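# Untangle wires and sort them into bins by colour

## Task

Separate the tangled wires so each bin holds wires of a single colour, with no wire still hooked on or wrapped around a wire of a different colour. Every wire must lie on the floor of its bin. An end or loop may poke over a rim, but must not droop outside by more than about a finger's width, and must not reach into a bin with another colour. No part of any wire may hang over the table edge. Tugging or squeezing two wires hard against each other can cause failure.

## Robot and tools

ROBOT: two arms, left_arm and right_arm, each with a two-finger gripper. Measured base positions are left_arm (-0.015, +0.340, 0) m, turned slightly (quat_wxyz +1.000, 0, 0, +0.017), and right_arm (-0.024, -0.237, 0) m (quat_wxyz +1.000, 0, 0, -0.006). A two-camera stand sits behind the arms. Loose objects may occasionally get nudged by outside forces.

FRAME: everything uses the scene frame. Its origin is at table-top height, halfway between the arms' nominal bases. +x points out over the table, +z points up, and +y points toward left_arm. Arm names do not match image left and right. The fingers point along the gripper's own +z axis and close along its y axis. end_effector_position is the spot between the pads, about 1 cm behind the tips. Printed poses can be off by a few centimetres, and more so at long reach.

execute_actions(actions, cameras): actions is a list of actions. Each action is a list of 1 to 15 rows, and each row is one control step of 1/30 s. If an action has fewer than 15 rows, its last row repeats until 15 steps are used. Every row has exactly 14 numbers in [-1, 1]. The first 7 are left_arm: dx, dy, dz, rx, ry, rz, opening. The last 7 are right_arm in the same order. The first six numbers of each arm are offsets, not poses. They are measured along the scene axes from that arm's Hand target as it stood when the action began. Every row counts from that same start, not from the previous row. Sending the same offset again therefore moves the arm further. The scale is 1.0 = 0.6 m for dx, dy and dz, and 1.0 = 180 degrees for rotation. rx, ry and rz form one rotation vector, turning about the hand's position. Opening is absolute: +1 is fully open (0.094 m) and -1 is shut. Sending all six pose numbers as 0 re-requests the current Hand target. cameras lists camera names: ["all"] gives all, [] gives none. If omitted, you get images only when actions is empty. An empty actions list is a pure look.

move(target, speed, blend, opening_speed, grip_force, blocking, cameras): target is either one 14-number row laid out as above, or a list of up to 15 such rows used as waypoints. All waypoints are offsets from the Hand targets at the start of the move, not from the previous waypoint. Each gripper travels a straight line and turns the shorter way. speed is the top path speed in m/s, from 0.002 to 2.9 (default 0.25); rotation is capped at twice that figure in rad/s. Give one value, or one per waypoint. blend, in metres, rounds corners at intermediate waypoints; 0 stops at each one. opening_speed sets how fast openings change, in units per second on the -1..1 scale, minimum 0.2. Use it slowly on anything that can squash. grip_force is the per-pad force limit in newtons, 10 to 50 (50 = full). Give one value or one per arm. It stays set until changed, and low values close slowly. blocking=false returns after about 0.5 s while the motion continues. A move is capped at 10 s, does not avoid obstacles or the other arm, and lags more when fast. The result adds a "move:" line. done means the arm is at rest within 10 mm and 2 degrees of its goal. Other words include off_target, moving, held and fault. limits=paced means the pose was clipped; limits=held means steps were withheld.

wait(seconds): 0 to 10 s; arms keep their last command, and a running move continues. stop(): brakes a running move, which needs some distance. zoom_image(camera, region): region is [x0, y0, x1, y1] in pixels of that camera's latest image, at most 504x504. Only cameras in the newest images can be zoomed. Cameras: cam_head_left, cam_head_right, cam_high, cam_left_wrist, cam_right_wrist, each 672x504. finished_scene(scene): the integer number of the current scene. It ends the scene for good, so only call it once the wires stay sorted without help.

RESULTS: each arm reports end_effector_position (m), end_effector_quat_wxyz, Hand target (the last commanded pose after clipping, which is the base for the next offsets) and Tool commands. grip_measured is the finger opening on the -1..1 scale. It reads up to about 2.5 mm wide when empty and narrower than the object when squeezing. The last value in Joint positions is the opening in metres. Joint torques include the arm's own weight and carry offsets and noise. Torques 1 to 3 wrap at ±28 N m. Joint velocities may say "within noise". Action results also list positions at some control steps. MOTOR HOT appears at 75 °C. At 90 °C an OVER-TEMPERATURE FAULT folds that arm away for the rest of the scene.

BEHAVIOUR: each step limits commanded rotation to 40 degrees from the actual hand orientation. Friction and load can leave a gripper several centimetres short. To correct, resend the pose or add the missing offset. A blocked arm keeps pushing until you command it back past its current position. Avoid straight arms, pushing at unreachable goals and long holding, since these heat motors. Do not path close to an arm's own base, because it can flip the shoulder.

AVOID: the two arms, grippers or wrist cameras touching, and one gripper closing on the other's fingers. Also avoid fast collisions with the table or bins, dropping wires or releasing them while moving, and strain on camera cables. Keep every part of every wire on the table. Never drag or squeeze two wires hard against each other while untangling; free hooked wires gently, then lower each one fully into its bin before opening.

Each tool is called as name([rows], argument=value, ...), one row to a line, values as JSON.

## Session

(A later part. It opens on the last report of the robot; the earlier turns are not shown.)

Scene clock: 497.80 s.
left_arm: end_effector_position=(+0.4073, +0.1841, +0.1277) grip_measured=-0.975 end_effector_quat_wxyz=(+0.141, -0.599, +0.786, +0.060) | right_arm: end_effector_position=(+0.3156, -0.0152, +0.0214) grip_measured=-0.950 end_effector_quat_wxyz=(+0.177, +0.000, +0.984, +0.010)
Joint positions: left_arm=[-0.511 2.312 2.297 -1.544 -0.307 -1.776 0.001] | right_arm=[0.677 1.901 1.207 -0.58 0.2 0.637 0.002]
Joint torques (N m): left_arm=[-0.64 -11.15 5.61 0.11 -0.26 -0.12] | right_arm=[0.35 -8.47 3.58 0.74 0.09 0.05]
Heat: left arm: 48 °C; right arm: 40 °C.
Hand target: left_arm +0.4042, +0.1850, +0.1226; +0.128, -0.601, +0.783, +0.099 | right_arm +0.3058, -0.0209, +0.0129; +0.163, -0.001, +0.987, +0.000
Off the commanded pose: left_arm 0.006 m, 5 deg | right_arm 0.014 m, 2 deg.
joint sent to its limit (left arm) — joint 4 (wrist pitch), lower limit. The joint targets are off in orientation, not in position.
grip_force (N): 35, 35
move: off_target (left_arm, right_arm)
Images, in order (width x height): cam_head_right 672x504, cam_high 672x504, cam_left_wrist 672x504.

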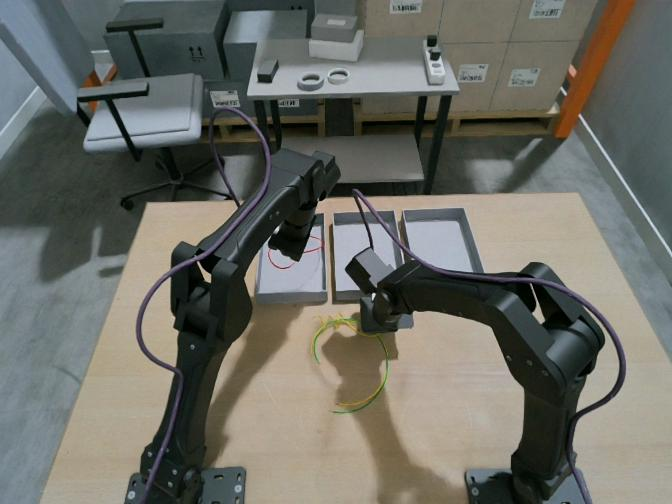

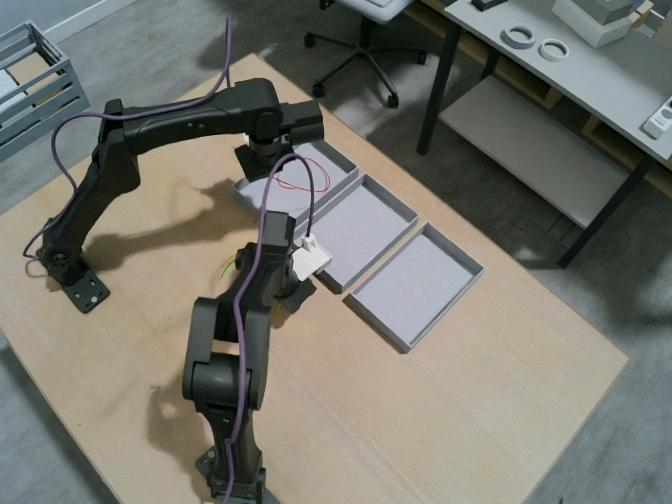

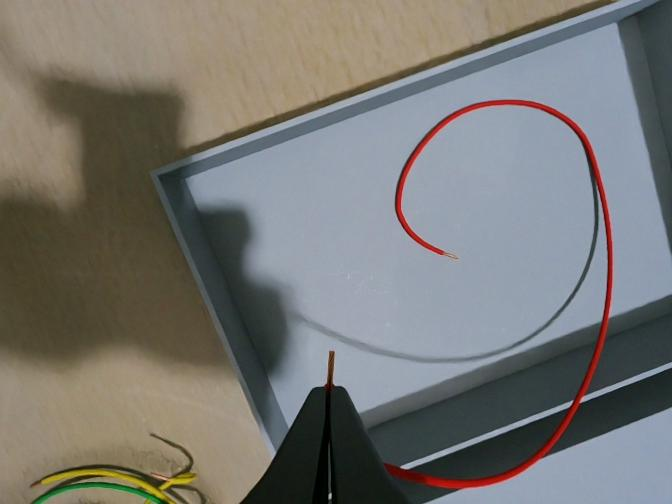

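move([
  [0.0,0.035,-0.08,0,0,0,-1, 0,0,0,0,0,0,-0.98],
  [0.0,0.035,-0.165,0,0,0,-1, 0,0,0,0,0,0,-0.98],
], speed=0.08, blend=[0.02,0], cameras=["cam_left_wrist","cam_head_right"])

zoom_image(camera="cam_head_right", region=[200, 170, 380, 320])

Scene clock: 509.80 s.
left_arm: end_effector_position=(+0.4047, +0.2001, +0.0355) grip_measured=-0.975 end_effector_quat_wxyz=(+0.128, -0.603, +0.783, +0.084) | right_arm: end_effector_position=(+0.3156, -0.0152, +0.0214) grip_measured=-0.950 end_effector_quat_wxyz=(+0.177, +0.000, +0.984, +0.010)
Joint positions: left_arm=[-0.481 2.313 1.931 -1.225 -0.305 -1.764 0.001] | right_arm=[0.677 1.901 1.207 -0.58 0.2 0.637 0.002]
Joint torques (N m): left_arm=[0.53 -10.58 4.71 0.22 -0.26 0] | right_arm=[0.35 -8.47 3.58 0.74 0.09 0.05]
Heat: left arm: 49 °C; right arm: 40 °C.
Hand target: left_arm +0.4042, +0.2060, +0.0236; +0.128, -0.601, +0.783, +0.099 | right_arm +0.3058, -0.0209, +0.0129; +0.163, -0.001, +0.987, +0.000
Off the commanded pose: left_arm 0.013 m, 2 deg | right_arm 0.014 m, 2 deg.
grip_force (N): 35, 35
move: off_target (left_arm, right_arm)
Images, in order (width x height): cam_head_right 672x504, cam_left_wrist 672x504.

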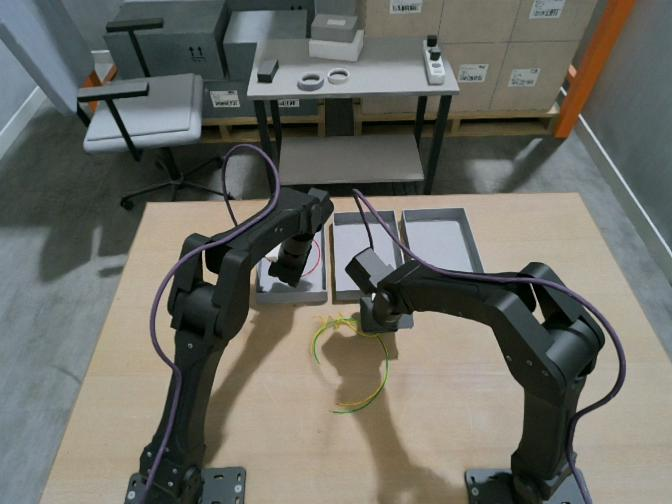

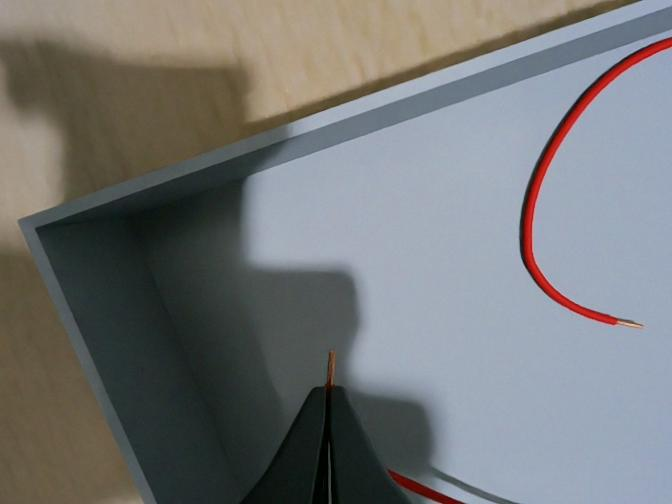

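Scaled by 2.800 from the camera's 672x504 image, which has a finer 960x720 frame.

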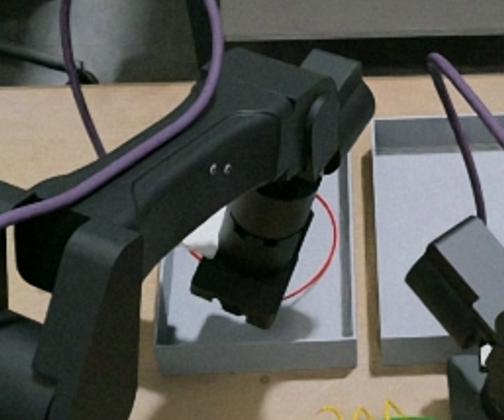

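Release.

move([
  [0.0,0,-0.035,0,0,0,-1, 0,0,0,0,0,0,-0.98],
  [0.0,0,-0.035,0,0,0,-0.75, 0,0,0,0,0,0,-0.98],
  [0.0,0,0.25,0,0,0,-0.75, 0,0,0,0,0,0,-0.98],
], speed=0.1, opening_speed=0.3, cameras=["cam_left_wrist","cam_head_right"])

zoom_image(camera="cam_head_right", region=[270, 290, 410, 420])

Scene clock: 523.57 s.
left_arm: end_effector_position=(+0.4062, +0.1993, +0.1625) grip_measured=-0.753 end_effector_quat_wxyz=(+0.154, -0.594, +0.789, +0.032) | right_arm: end_effector_position=(+0.3156, -0.0152, +0.0214) grip_measured=-0.950 end_effector_quat_wxyz=(+0.177, +0.000, +0.984, +0.010)
Joint positions: left_arm=[-0.481 2.214 2.271 -1.539 -0.304 -1.722 0.012] | right_arm=[0.677 1.901 1.207 -0.58 0.2 0.637 0.002]
Joint torques (N m): left_arm=[0.24 -13.15 6.24 0.06 -0.33 0.02] | right_arm=[0.34 -8.47 3.58 0.74 0.09 0.05]
Heat: left arm: 51 °C; right arm: 40 °C.
Hand target: left_arm +0.4043, +0.2059, +0.1738; +0.128, -0.601, +0.783, +0.098 | right_arm +0.3058, -0.0209, +0.0129; +0.163, -0.001, +0.987, +0.000
Off the commanded pose: left_arm 0.013 m, 8 deg | right_arm 0.014 m, 2 deg.
joint sent to its limit (left arm) — joint 4 (wrist pitch), lower limit. The joint targets are off in orientation, not in position.
grip_force (N): 35, 35
move: off_target (left_arm, right_arm); target 2's new opening was sent with left_arm's hand 0.013 m and 2 deg from that target
Images, in order (width x height): cam_head_right 672x504, cam_left_wrist 672x504.

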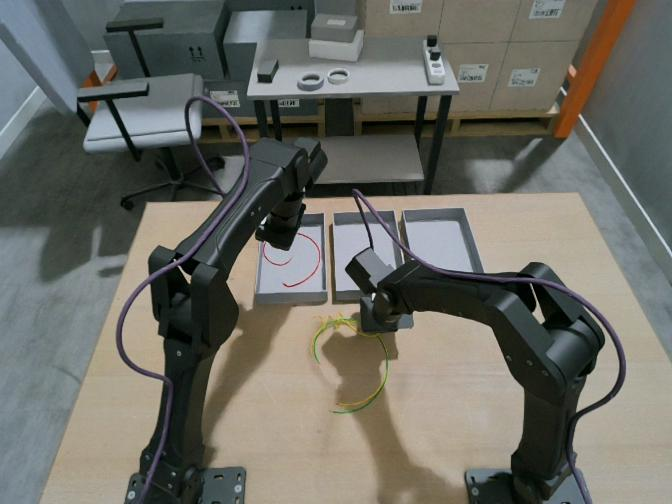

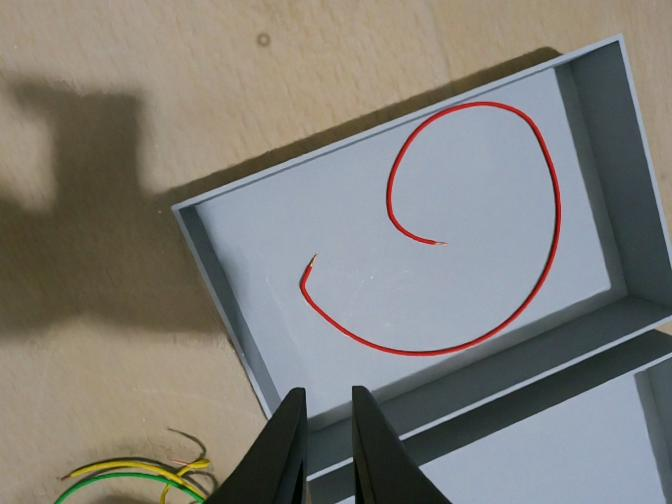

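Scaled by 3.600 from the camera's 672x504 image, which has a finer 960x720 frame.

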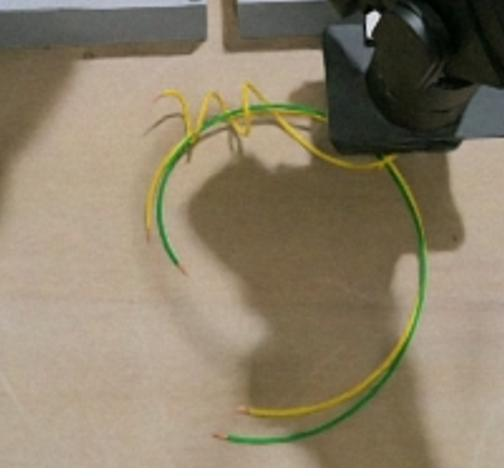

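move([
  [-0.1,0.03,0.05,0,0,-0.2,-0.6, 0,0,0,0,0,0,-0.98],
  [-0.42,-0.13,-0.05,0,0,-0.417,-0.6, 0,0,0,0,0,0,-0.98],
], speed=0.2, blend=[0.03,0], cameras=["cam_left_wrist","cam_head_right"])

Scene clock: 538.27 s.
left_arm: end_effector_position=(+0.1506, +0.1268, +0.1416) grip_measured=-0.603 end_effector_quat_wxyz=(+0.149, +0.005, +0.989, +0.005) | right_arm: end_effector_position=(+0.3156, -0.0152, +0.0214) grip_measured=-0.950 end_effector_quat_wxyz=(+0.177, +0.000, +0.984, +0.010)
Joint positions: left_arm=[-1.127 1.423 1.198 -1.213 -0.269 -1.064 0.019] | right_arm=[0.677 1.901 1.207 -0.58 0.2 0.637 0.002]
Joint torques (N m): left_arm=[-0.34 -6.52 4.82 0.61 -0.24 -0.13] | right_arm=[0.35 -8.46 3.58 0.74 0.09 0.05]
Heat: left arm: 51 °C; right arm: 41 °C.
Hand target: left_arm +0.1522, +0.1279, +0.1438; +0.161, +0.000, +0.987, +0.000 | right_arm +0.3058, -0.0209, +0.0129; +0.163, -0.001, +0.987, +0.000
Off the commanded pose: left_arm 0.003 m, 2 deg | right_arm 0.014 m, 2 deg.
grip_force (N): 35, 35
move: off_target (right_arm)
Images, in order (width x height): cam_head_right 672x504, cam_left_wrist 672x504.

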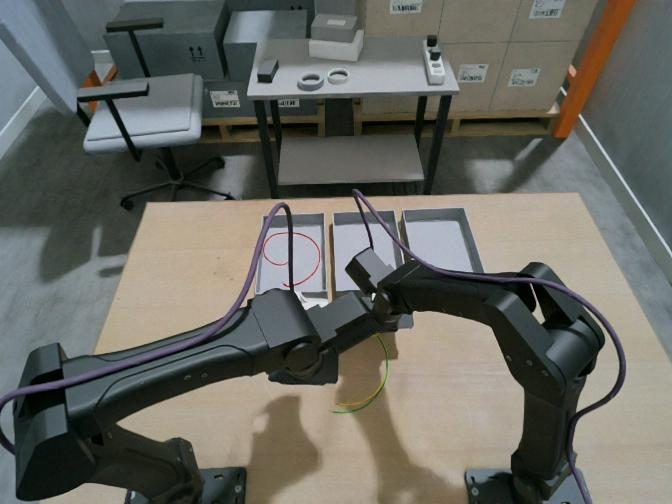

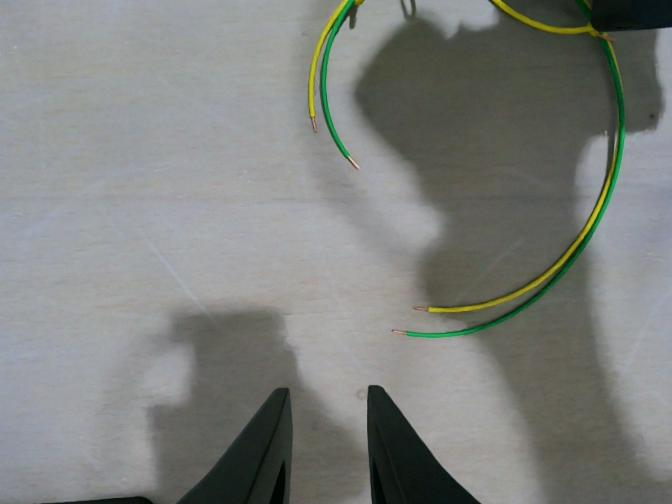

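move(target=[-0.053,-0.07,-0.14,0,0,-0.417,-0.72, 0,0,0,0,0,0,-0.98], speed=0.15, cameras=["cam_left_wrist"])

Scene clock: 558.10 s.
left_arm: end_effector_position=(+0.1203, +0.0856, +0.0647) grip_measured=-0.717 end_effector_quat_wxyz=(+0.131, +0.600, +0.784, -0.095) | right_arm: end_effector_position=(+0.3156, -0.0152, +0.0214) grip_measured=-0.950 end_effector_quat_wxyz=(+0.177, +0.000, +0.984, +0.010)
Joint positions: left_arm=[-1.071 1.379 0.835 -0.711 0.078 0.258 0.013] | right_arm=[0.677 1.901 1.207 -0.58 0.2 0.637 0.002]
Joint torques (N m): left_arm=[0.8 -3.97 5.03 0.94 0.14 0.06] | right_arm=[0.34 -8.47 3.56 0.74 0.09 0.05]
Heat: left arm: 47 °C; right arm: 41 °C.
Hand target: left_arm +0.1205, +0.0860, +0.0598; +0.128, +0.601, +0.783, -0.098 | right_arm +0.3058, -0.0209, +0.0129; +0.163, -0.001, +0.987, +0.000
Off the commanded pose: left_arm 0.005 m, 1 deg | right_arm 0.014 m, 2 deg.
grip_force (N): 35, 35
move: off_target (right_arm)
Images, in order (width x height): cam_left_wrist 672x504.

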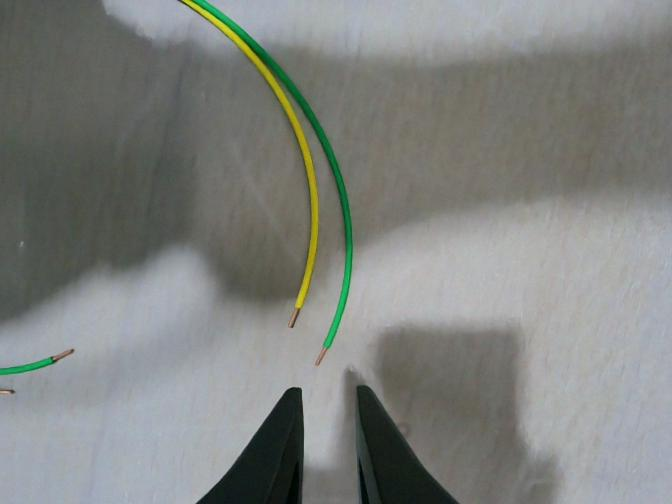

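move([
  [0,0,-0.085,0,0,0,-0.72, 0,0,0,0,0,0,-0.98],
  [0,-0.001,-0.104,0,0,0,-0.72, 0,0,0,0,0,0,-0.98],
], speed=0.06, cameras=["cam_left_wrist"])

Scene clock: 572.67 s.
left_arm: end_effector_position=(+0.1228, +0.0799, +0.0072) grip_measured=-0.717 end_effector_quat_wxyz=(+0.139, +0.599, +0.782, -0.101) | right_arm: end_effector_position=(+0.3156, -0.0152, +0.0214) grip_measured=-0.950 end_effector_quat_wxyz=(+0.177, +0.000, +0.984, +0.010)
Joint positions: left_arm=[-1.071 1.5 0.678 -0.414 0.082 0.258 0.013] | right_arm=[0.677 1.901 1.207 -0.58 0.2 0.637 0.002]
Joint torques (N m): left_arm=[0.55 -3.74 3.75 0.97 0.11 0] | right_arm=[0.36 -8.47 3.56 0.74 0.09 0.05]
Motor temperatures (°C): left_arm=[33 44 45 34 32 33 36] | right_arm=[31 41 39 36 34 32 36]
Heat: left arm: 45 °C; right arm: 41 °C.
Hand target: left_arm +0.1204, +0.0854, -0.0027; +0.128, +0.601, +0.783, -0.098 | right_arm +0.3058, -0.0209, +0.0129; +0.163, -0.001, +0.987, +0.000
Off the commanded pose: left_arm 0.012 m, 1 deg | right_arm 0.014 m, 2 deg.
grip_force (N): 35, 35
move: off_target (left_arm, right_arm)
Images, in order (width x height): cam_left_wrist 672x504.

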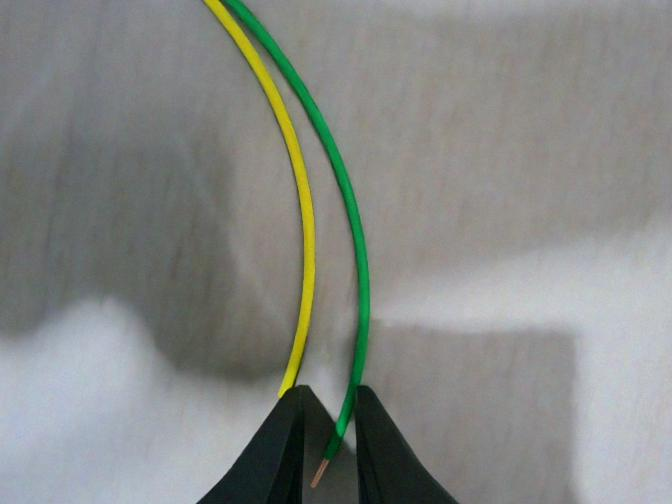

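move([
  [0,0,0,0,0,0,-0.985, 0,0,0,0,0,0,-0.98],
  [0,0,0.06,0,0,0,-1, 0,0,0,0,0,0,-0.98],
], speed=0.05, opening_speed=0.3, cameras=["cam_left_wrist"])

Scene clock: 585.60 s.
left_arm: end_effector_position=(+0.1174, +0.0884, +0.0250) grip_measured=-0.976 end_effector_quat_wxyz=(+0.120, +0.601, +0.785, -0.094) | right_arm: end_effector_position=(+0.3156, -0.0152, +0.0214) grip_measured=-0.950 end_effector_quat_wxyz=(+0.177, +0.000, +0.984, +0.010)
Joint positions: left_arm=[-1.071 1.449 0.73 -0.557 0.084 0.258 0.001] | right_arm=[0.677 1.901 1.207 -0.58 0.2 0.637 0.002]
Joint torques (N m): left_arm=[0.59 -6.23 6.87 0.65 0.11 0.04] | right_arm=[0.35 -8.47 3.58 0.74 0.09 0.05]
Heat: left arm: 44 °C; right arm: 41 °C.
Hand target: left_arm +0.1204, +0.0854, +0.0334; +0.128, +0.601, +0.783, -0.098 | right_arm +0.3058, -0.0209, +0.0129; +0.163, -0.001, +0.987, +0.000
Off the commanded pose: left_arm 0.009 m, 1 deg | right_arm 0.014 m, 2 deg.
grip_force (N): 35, 35
move: off_target (right_arm)
Images, in order (width x height): cam_left_wrist 672x504.

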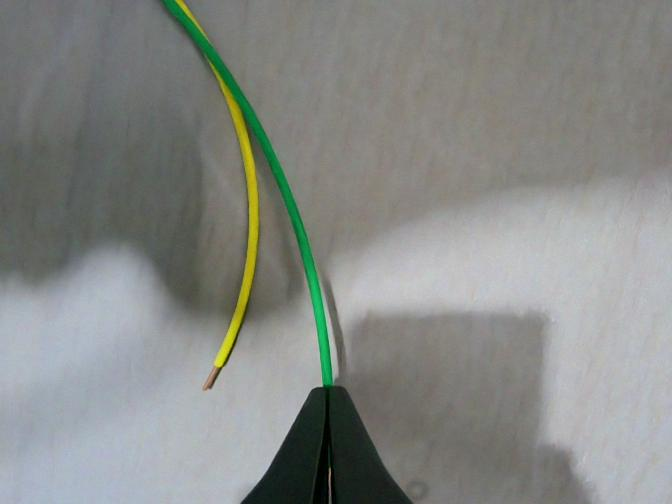

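move([
  [0.03,0.05,0.1,0,0,0,-1, 0,0,0,0,0,0,-0.98],
  [0.13,0.25,0.12,0,0,0,-1, 0,0,0,0,0,0,-0.98],
], speed=0.05, blend=[0.03,0], cameras=["cam_head_right","cam_head_left"])

zoom_image(camera="cam_head_right", region=[240, 290, 440, 420])

Scene clock: 600.17 s.
left_arm: end_effector_position=(+0.1983, +0.2372, +0.1009) grip_measured=-0.977 end_effector_quat_wxyz=(+0.127, +0.599, +0.785, -0.089) | right_arm: end_effector_position=(+0.3156, -0.0152, +0.0214) grip_measured=-0.950 end_effector_quat_wxyz=(+0.177, +0.000, +0.984, +0.010)
Joint positions: left_arm=[-0.288 1.266 0.912 -1.047 0.263 1.027 0.001] | right_arm=[0.677 1.901 1.207 -0.58 0.2 0.637 0.002]
Joint torques (N m): left_arm=[0.58 -2.93 7.5 0.3 0.32 0.11] | right_arm=[0.34 -8.46 3.58 0.74 0.09 0.05]
Heat: left arm: 45 °C; right arm: 41 °C.
Hand target: left_arm +0.1984, +0.2354, +0.1054; +0.128, +0.601, +0.783, -0.098 | right_arm +0.3058, -0.0209, +0.0129; +0.163, -0.001, +0.987, +0.000
Off the commanded pose: left_arm 0.005 m, 1 deg | right_arm 0.014 m, 2 deg.
grip_force (N): 35, 35
move: off_target (right_arm)
Images, in order (width x height): cam_head_left 672x504, cam_head_right 672x504.

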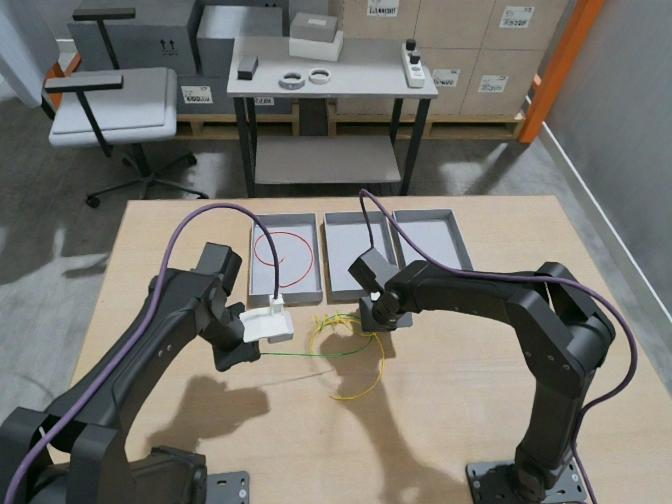

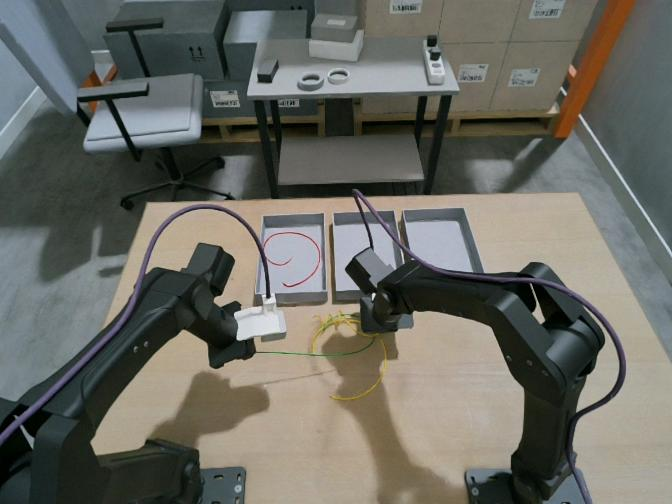

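Scaled by 2.520 from the camera's 672x504 image, which has a finer 960x720 frame.

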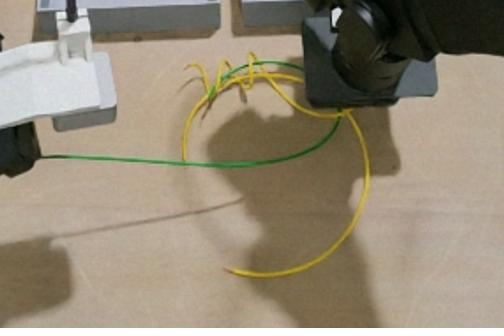

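move([
  [0.07,0.17,0.02,0,0,0.2,-1, 0,0,0,0,0,0,-0.98],
  [0.15,0.37,0.05,0,0,0.417,-1, 0,0,0,0,0,0,-0.98],
], speed=0.05, blend=[0.03,0], cameras=["cam_head_right","cam_high"])

zoom_image(camera="cam_head_right", region=[240, 290, 440, 420])

Scene clock: 624.33 s.
left_arm: end_effector_position=(+0.2583, +0.3978, +0.1221) grip_measured=-0.977 end_effector_quat_wxyz=(+0.148, +0.158, +0.976, -0.031) | right_arm: end_effector_position=(+0.3156, -0.0152, +0.0214) grip_measured=-0.950 end_effector_quat_wxyz=(+0.177, +0.000, +0.984, +0.010)
Joint positions: left_arm=[0.294 1.373 1.074 -1.036 0.192 0.627 0.001] | right_arm=[0.677 1.901 1.207 -0.58 0.2 0.637 0.002]
Joint torques (N m): left_arm=[0.39 -4.21 7.43 0.83 0.13 -0.05] | right_arm=[0.35 -8.47 3.56 0.74 0.09 0.05]
Heat: left arm: 48 °C; right arm: 41 °C.
Hand target: left_arm +0.2664, +0.4026, +0.1271; +0.159, +0.153, +0.975, -0.025 (not the last commanded pose) | right_arm +0.3058, -0.0209, +0.0129; +0.163, -0.001, +0.987, +0.000
Off the commanded pose: left_arm 0.068 m, 19 deg | right_arm 0.014 m, 2 deg.
grip_force (N): 35, 35
move: off_target (left_arm, right_arm; path cut at 10 s); path passed 1 of 2 targets
Images, in order (width x height): cam_head_right 672x504, cam_high 672x504.

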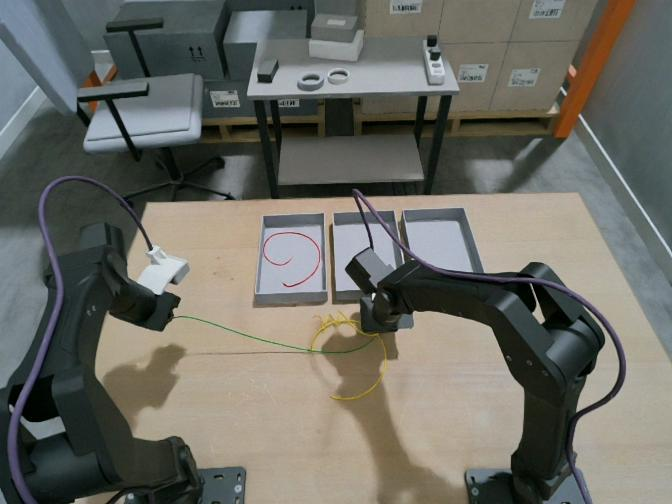

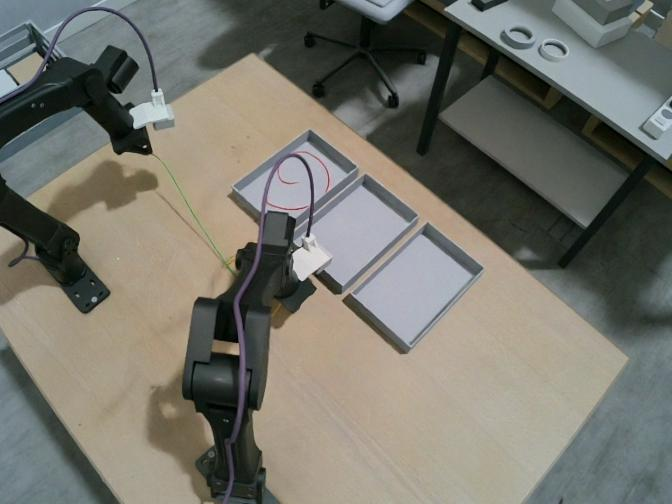

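Scaled by 2.520 from the camera's 672x504 image, which has a finer 960x720 frame.

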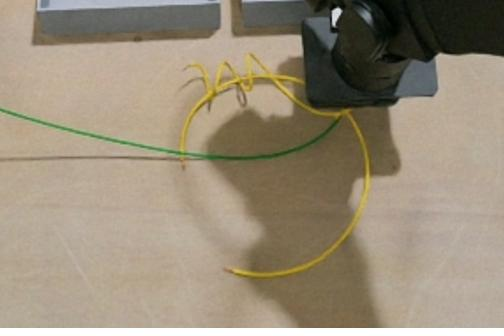

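move(target=[0.06,0.15,0.1,0,0,0.07,-1, 0,0,0,0,0,0,-0.98], speed=0.05, cameras=["cam_head_right","cam_high","cam_left_wrist"])

zoom_image(camera="cam_head_right", region=[240, 290, 440, 420])

Scene clock: 638.90 s.
left_arm: end_effector_position=(+0.3031, +0.4908, +0.1864) grip_measured=-0.977 end_effector_quat_wxyz=(+0.166, +0.051, +0.985, -0.003) | right_arm: end_effector_position=(+0.3156, -0.0152, +0.0214) grip_measured=-0.950 end_effector_quat_wxyz=(+0.177, +0.000, +0.984, +0.010)
Joint positions: left_arm=[0.501 1.625 1.552 -1.22 0.188 0.613 0.001] | right_arm=[0.677 1.901 1.207 -0.58 0.2 0.637 0.002]
Joint torques (N m): left_arm=[0.53 -5.72 7.51 0.53 0.11 -0.05] | right_arm=[0.35 -8.47 3.58 0.74 0.09 0.05]
Heat: left arm: 49 °C; right arm: 41 °C.
Hand target: left_arm +0.3025, +0.4927, +0.1871; +0.161, +0.045, +0.986, -0.007 | right_arm +0.3058, -0.0209, +0.0129; +0.163, -0.001, +0.987, +0.000
Off the commanded pose: left_arm 0.002 m, 1 deg | right_arm 0.014 m, 2 deg.
grip_force (N): 35, 35
move: off_target (right_arm)
Images, in order (width x height): cam_head_right 672x504, cam_high 672x504, cam_left_wrist 672x504.

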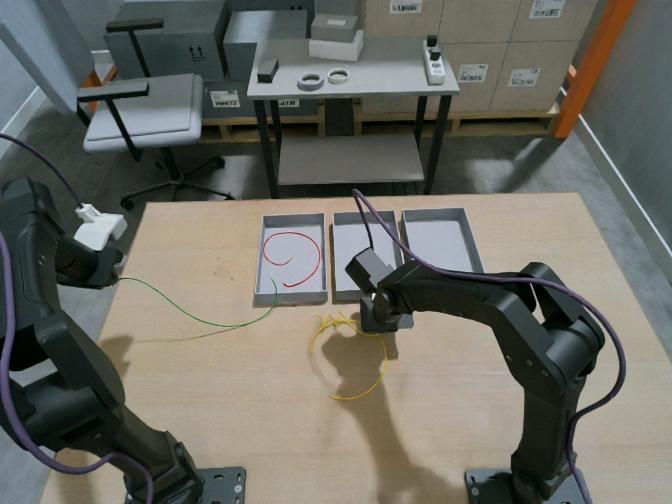

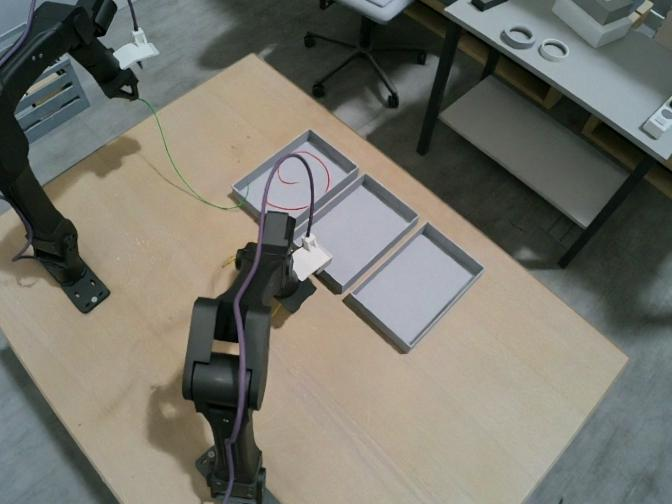

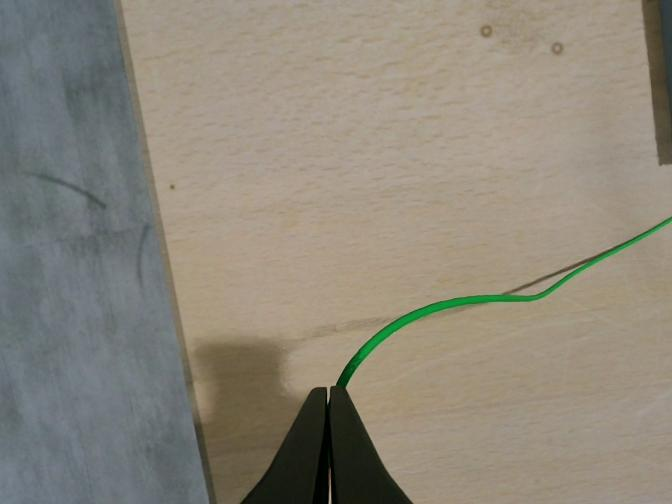

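Scaled by 2.520 from the camera's 672x504 image, which has a finer 960x720 frame.

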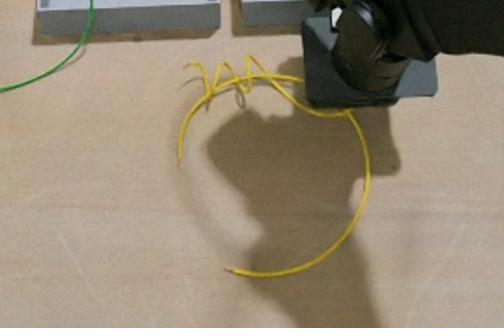

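move(target=[-0.05,0.0,0.1,0,0,0,-1, 0.02,-0.03,0.27,0,0,0,-1], speed=0.07, cameras=["cam_head_right","cam_high","cam_right_wrist"])

zoom_image(camera="cam_head_right", region=[240, 250, 460, 420])

Scene clock: 653.37 s.
left_arm: end_effector_position=(+0.2752, +0.4945, +0.2394) grip_measured=-0.977 end_effector_quat_wxyz=(+0.154, +0.043, +0.987, -0.005) | right_arm: end_effector_position=(+0.3146, -0.0389, +0.1559) grip_measured=-0.950 end_effector_quat_wxyz=(+0.146, -0.004, +0.989, -0.014)
Joint positions: left_arm=[0.555 1.625 1.78 -1.479 0.189 0.652 0.001] | right_arm=[0.626 1.817 1.666 -1.193 0.19 0.586 0.002]
Joint torques (N m): left_arm=[0.55 -7.21 6.8 0.45 0.29 0.04] | right_arm=[-0.5 -10.52 8.64 0.57 0.02 -0.06]
Motor temperatures (°C): left_arm=[33 42 50 34 32 33 36] | right_arm=[31 42 39 36 34 32 36]
Heat: left arm: 50 °C; right arm: 42 °C.
Hand target: left_arm +0.2725, +0.4926, +0.2471; +0.161, +0.045, +0.986, -0.007 | right_arm +0.3178, -0.0389, +0.1750; +0.163, -0.001, +0.987, +0.000
Off the commanded pose: left_arm 0.008 m, 1 deg | right_arm 0.019 m, 3 deg.
grip_force (N): 35, 35
move: off_target (right_arm)
Images, in order (width x height): cam_head_right 672x504, cam_high 672x504, cam_right_wrist 672x504.

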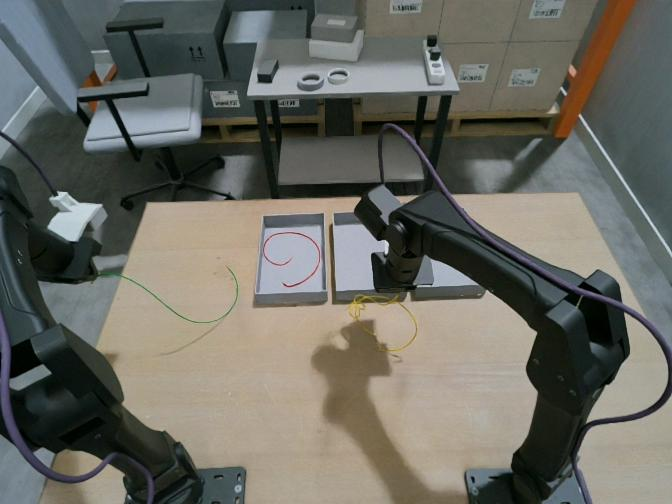

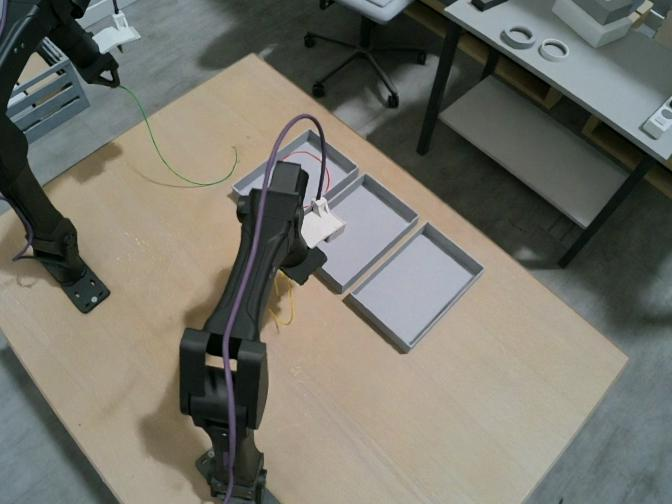

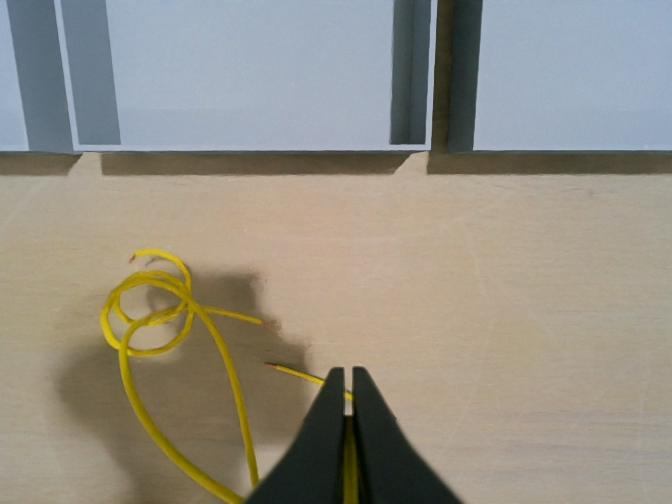

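Scaled by 2.291 from the camera's 672x504 image, which has a finer 960x720 frame.

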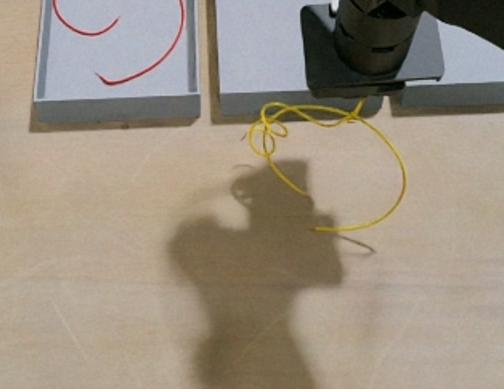

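move([
  [0,0,0,0,0,0,-1, 0.0,-0.1,0.08,0,0,0,-1],
  [0,0,0,0,0,0,-1, 0.3,-0.24,0.06,0,0,0,-1],
], speed=0.12, blend=[0.03,0], cameras=["cam_head_right","cam_high","cam_right_wrist"])

zoom_image(camera="cam_head_right", region=[320, 170, 540, 340])

Scene clock: 670.53 s.
left_arm: end_effector_position=(+0.2751, +0.4945, +0.2394) grip_measured=-0.977 end_effector_quat_wxyz=(+0.154, +0.043, +0.987, -0.005) | right_arm: end_effector_position=(+0.4954, -0.1846, +0.2142) grip_measured=-0.950 end_effector_quat_wxyz=(+0.208, +0.002, +0.978, +0.000)
Joint positions: left_arm=[0.555 1.625 1.78 -1.479 0.189 0.652 0.001] | right_arm=[0.127 2.417 2.812 -1.55 0.047 0.11 0.002]
Joint torques (N m): left_arm=[0.66 -7.25 7.06 0.44 0.28 0.05] | right_arm=[-0.01 -10.26 7.73 0.95 -0.14 -0.05]
Heat: left arm: 48 °C; right arm: 43 °C.
Hand target: left_arm +0.2725, +0.4926, +0.2471; +0.161, +0.045, +0.986, -0.007 | right_arm +0.4978, -0.1828, +0.2109; +0.163, -0.001, +0.987, +0.000
Off the commanded pose: left_arm 0.008 m, 1 deg | right_arm 0.004 m, 5 deg.
joint sent to its limit (right arm) — joint 4 (wrist pitch), lower limit. The joint targets are off in orientation, not in position.
grip_force (N): 35, 35
move: off_target (right_arm)
Images, in order (width x height): cam_head_right 672x504, cam_high 672x504, cam_right_wrist 672x504.

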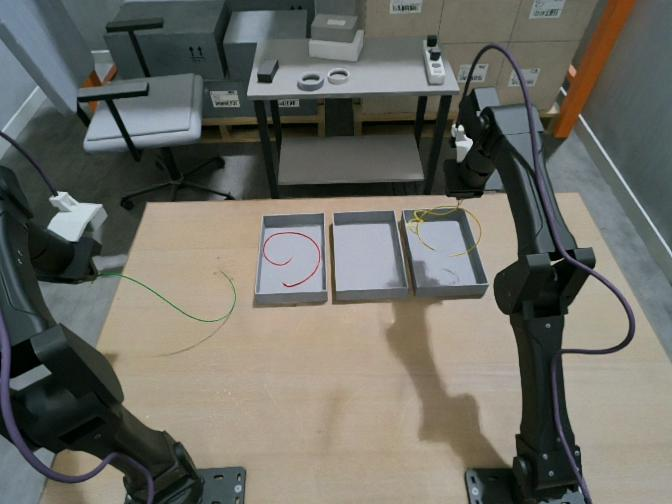

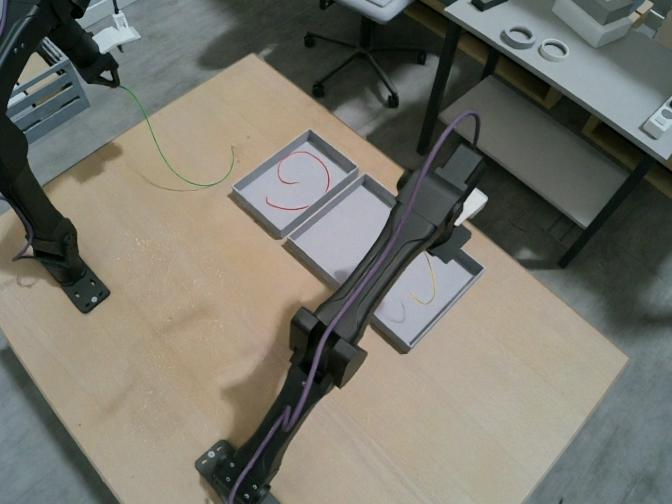

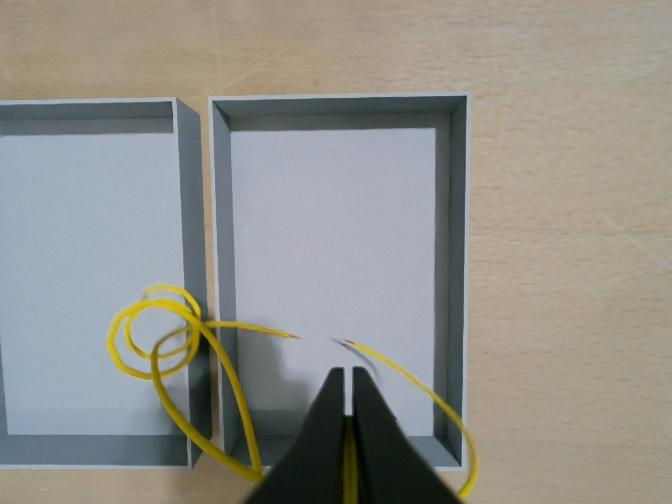

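Scaled by 2.291 from the camera's 672x504 image, which has a finer 960x720 frame.

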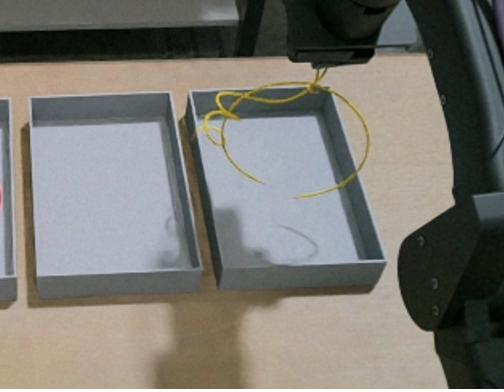

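move(target=[0,0,0,0,0,0,-1, -0.02,0.03,-0.15,0,0,0,-1], speed=0.08, cameras=["cam_head_right","cam_high","cam_right_wrist"])

zoom_image(camera="cam_head_right", region=[320, 170, 540, 340])

Scene clock: 686.30 s.
left_arm: end_effector_position=(+0.2751, +0.4945, +0.2394) grip_measured=-0.977 end_effector_quat_wxyz=(+0.154, +0.043, +0.987, -0.005) | right_arm: end_effector_position=(+0.4851, -0.1681, +0.1004) grip_measured=-0.950 end_effector_quat_wxyz=(+0.139, -0.002, +0.990, -0.003)
Joint positions: left_arm=[0.555 1.625 1.78 -1.479 0.189 0.652 0.001] | right_arm=[0.161 2.295 2.154 -1.155 0.047 0.14 0.002]
Joint torques (N m): left_arm=[0.68 -7.38 6.87 0.46 0.26 0.07] | right_arm=[0.54 -16.39 5.03 0.97 0.01 0.07]
Heat: left arm: 47 °C; right arm: 44 °C.
Hand target: left_arm +0.2725, +0.4926, +0.2471; +0.161, +0.045, +0.986, -0.007 | right_arm +0.4858, -0.1649, +0.1210; +0.163, -0.001, +0.987, +0.000
Off the commanded pose: left_arm 0.008 m, 1 deg | right_arm 0.021 m, 3 deg.
grip_force (N): 35, 35
move: off_target (right_arm)
Images, in order (width x height): cam_head_right 672x504, cam_high 672x504, cam_right_wrist 672x504.

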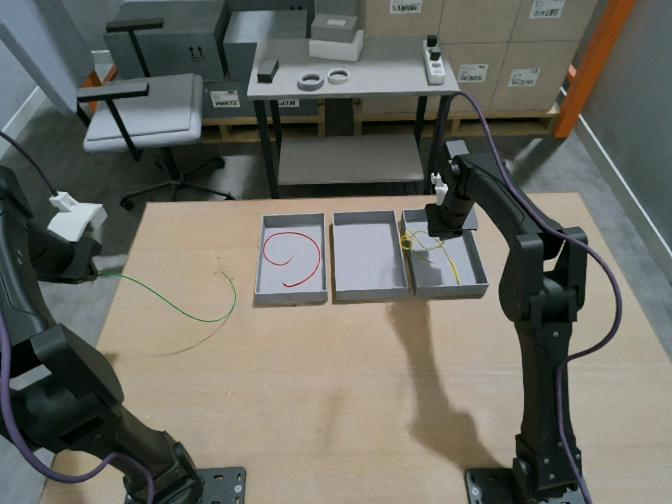

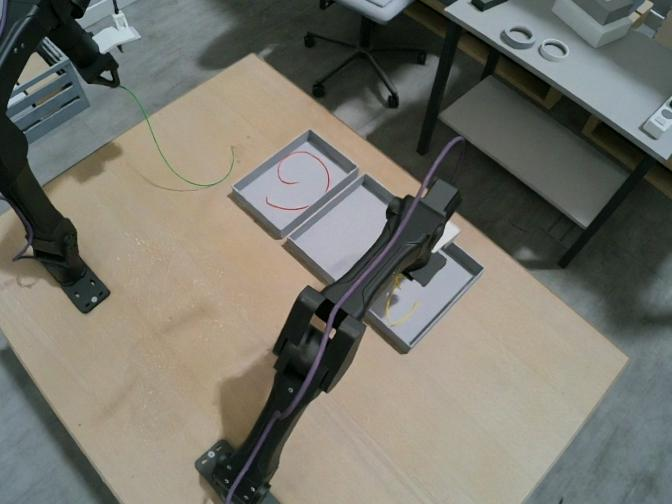

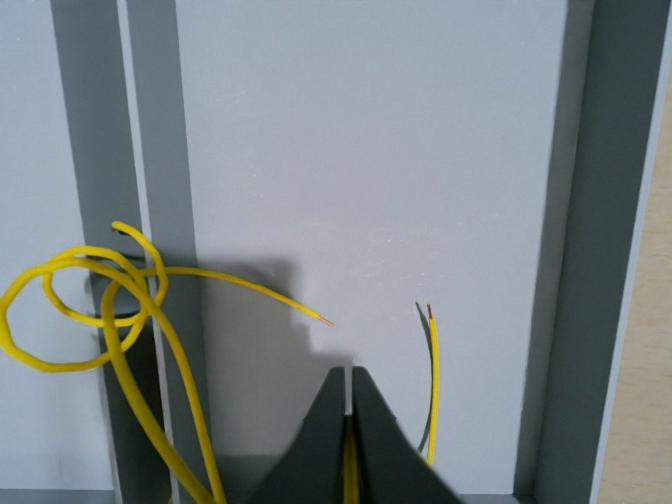

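Scaled by 2.291 from the camera's 672x504 image, which has a finer 960x720 frame.

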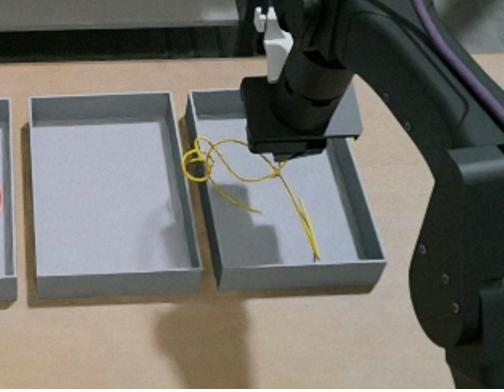

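move([
  [0,0,0,0,0,0,-1, 0,-0.02,0.03,0,0,0,-1],
  [0,0,0,0,0,0,-1, -0.01,-0.06,0.0,0,0,0,-1],
  [0,0,0,0,0,0,-1, -0.01,-0.06,-0.1,0,0,0,-1],
], speed=0.08, blend=[0.01,0.01,0], cameras=["cam_head_right","cam_high","cam_right_wrist"])

zoom_image(camera="cam_head_right", region=[320, 170, 540, 340])

Scene clock: 706.73 s.
left_arm: end_effector_position=(+0.2751, +0.4945, +0.2394) grip_measured=-0.977 end_effector_quat_wxyz=(+0.154, +0.043, +0.987, -0.005) | right_arm: end_effector_position=(+0.4778, -0.2025, +0.0468) grip_measured=-0.950 end_effector_quat_wxyz=(+0.145, +0.002, +0.989, -0.006)
Joint positions: left_arm=[0.555 1.625 1.78 -1.479 0.189 0.652 0.001] | right_arm=[0.091 2.234 1.835 -0.883 0.036 0.079 0.002]
Joint velocities: left_arm=[0.002 -0.012 -0.002 -0.081 0.051 0.154 0] | right_arm=[within noise]
Joint torques (N m): left_arm=[0.79 -7.27 6.95 0.42 0.25 0.08] | right_arm=[-0.05 -14.89 5.01 1 -0.14 -0.07]
Motor temperatures (°C): left_arm=[33 43 47 33 32 33 37] | right_arm=[31 52 40 37 34 32 36]
Heat: left arm: 47 °C; right arm: 52 °C.
Hand target: left_arm +0.2725, +0.4926, +0.2471; +0.161, +0.045, +0.986, -0.007 | right_arm +0.4798, -0.2010, +0.0609; +0.163, -0.001, +0.987, +0.000
Off the commanded pose: left_arm 0.008 m, 1 deg | right_arm 0.014 m, 2 deg.
grip_force (N): 35, 35
move: off_target (right_arm)
Images, in order (width x height): cam_head_right 672x504, cam_high 672x504, cam_right_wrist 672x504.

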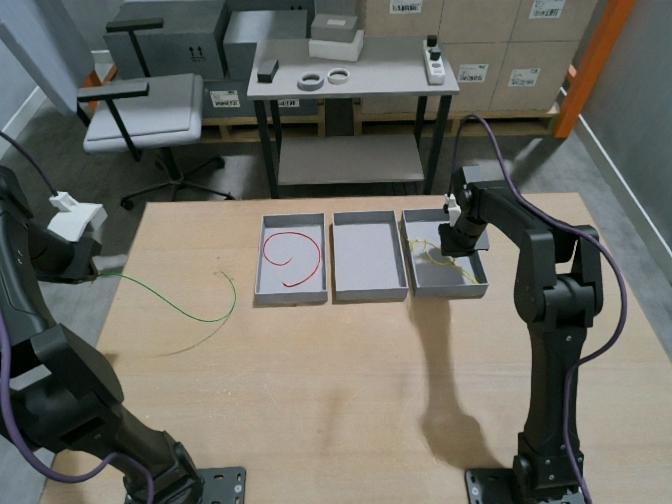

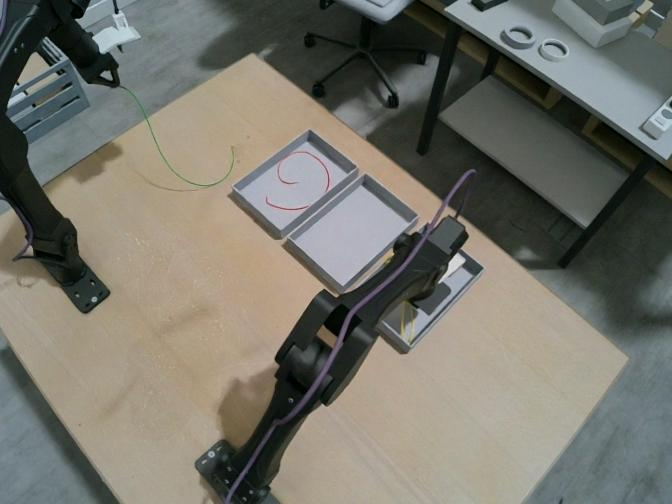

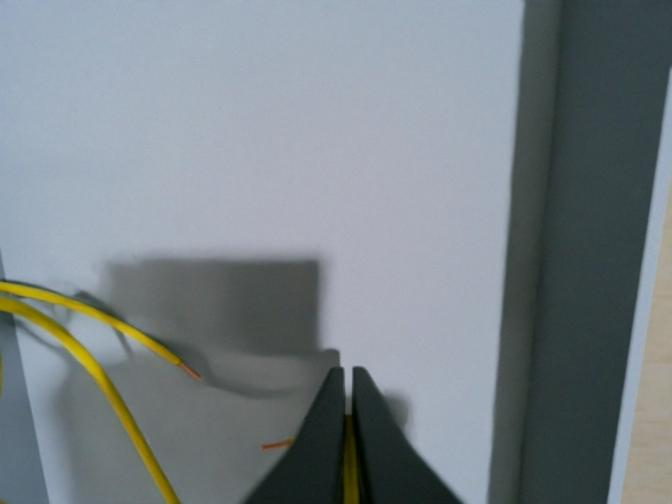

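Scaled by 2.291 from the camera's 672x504 image, which has a finer 960x720 frame.

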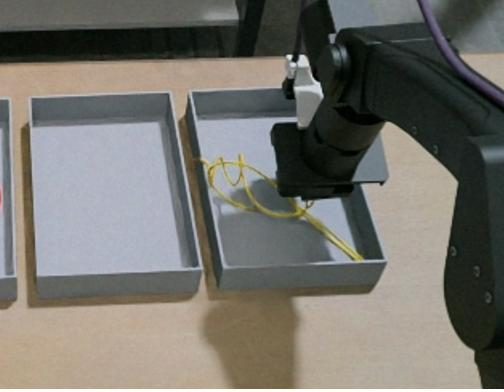

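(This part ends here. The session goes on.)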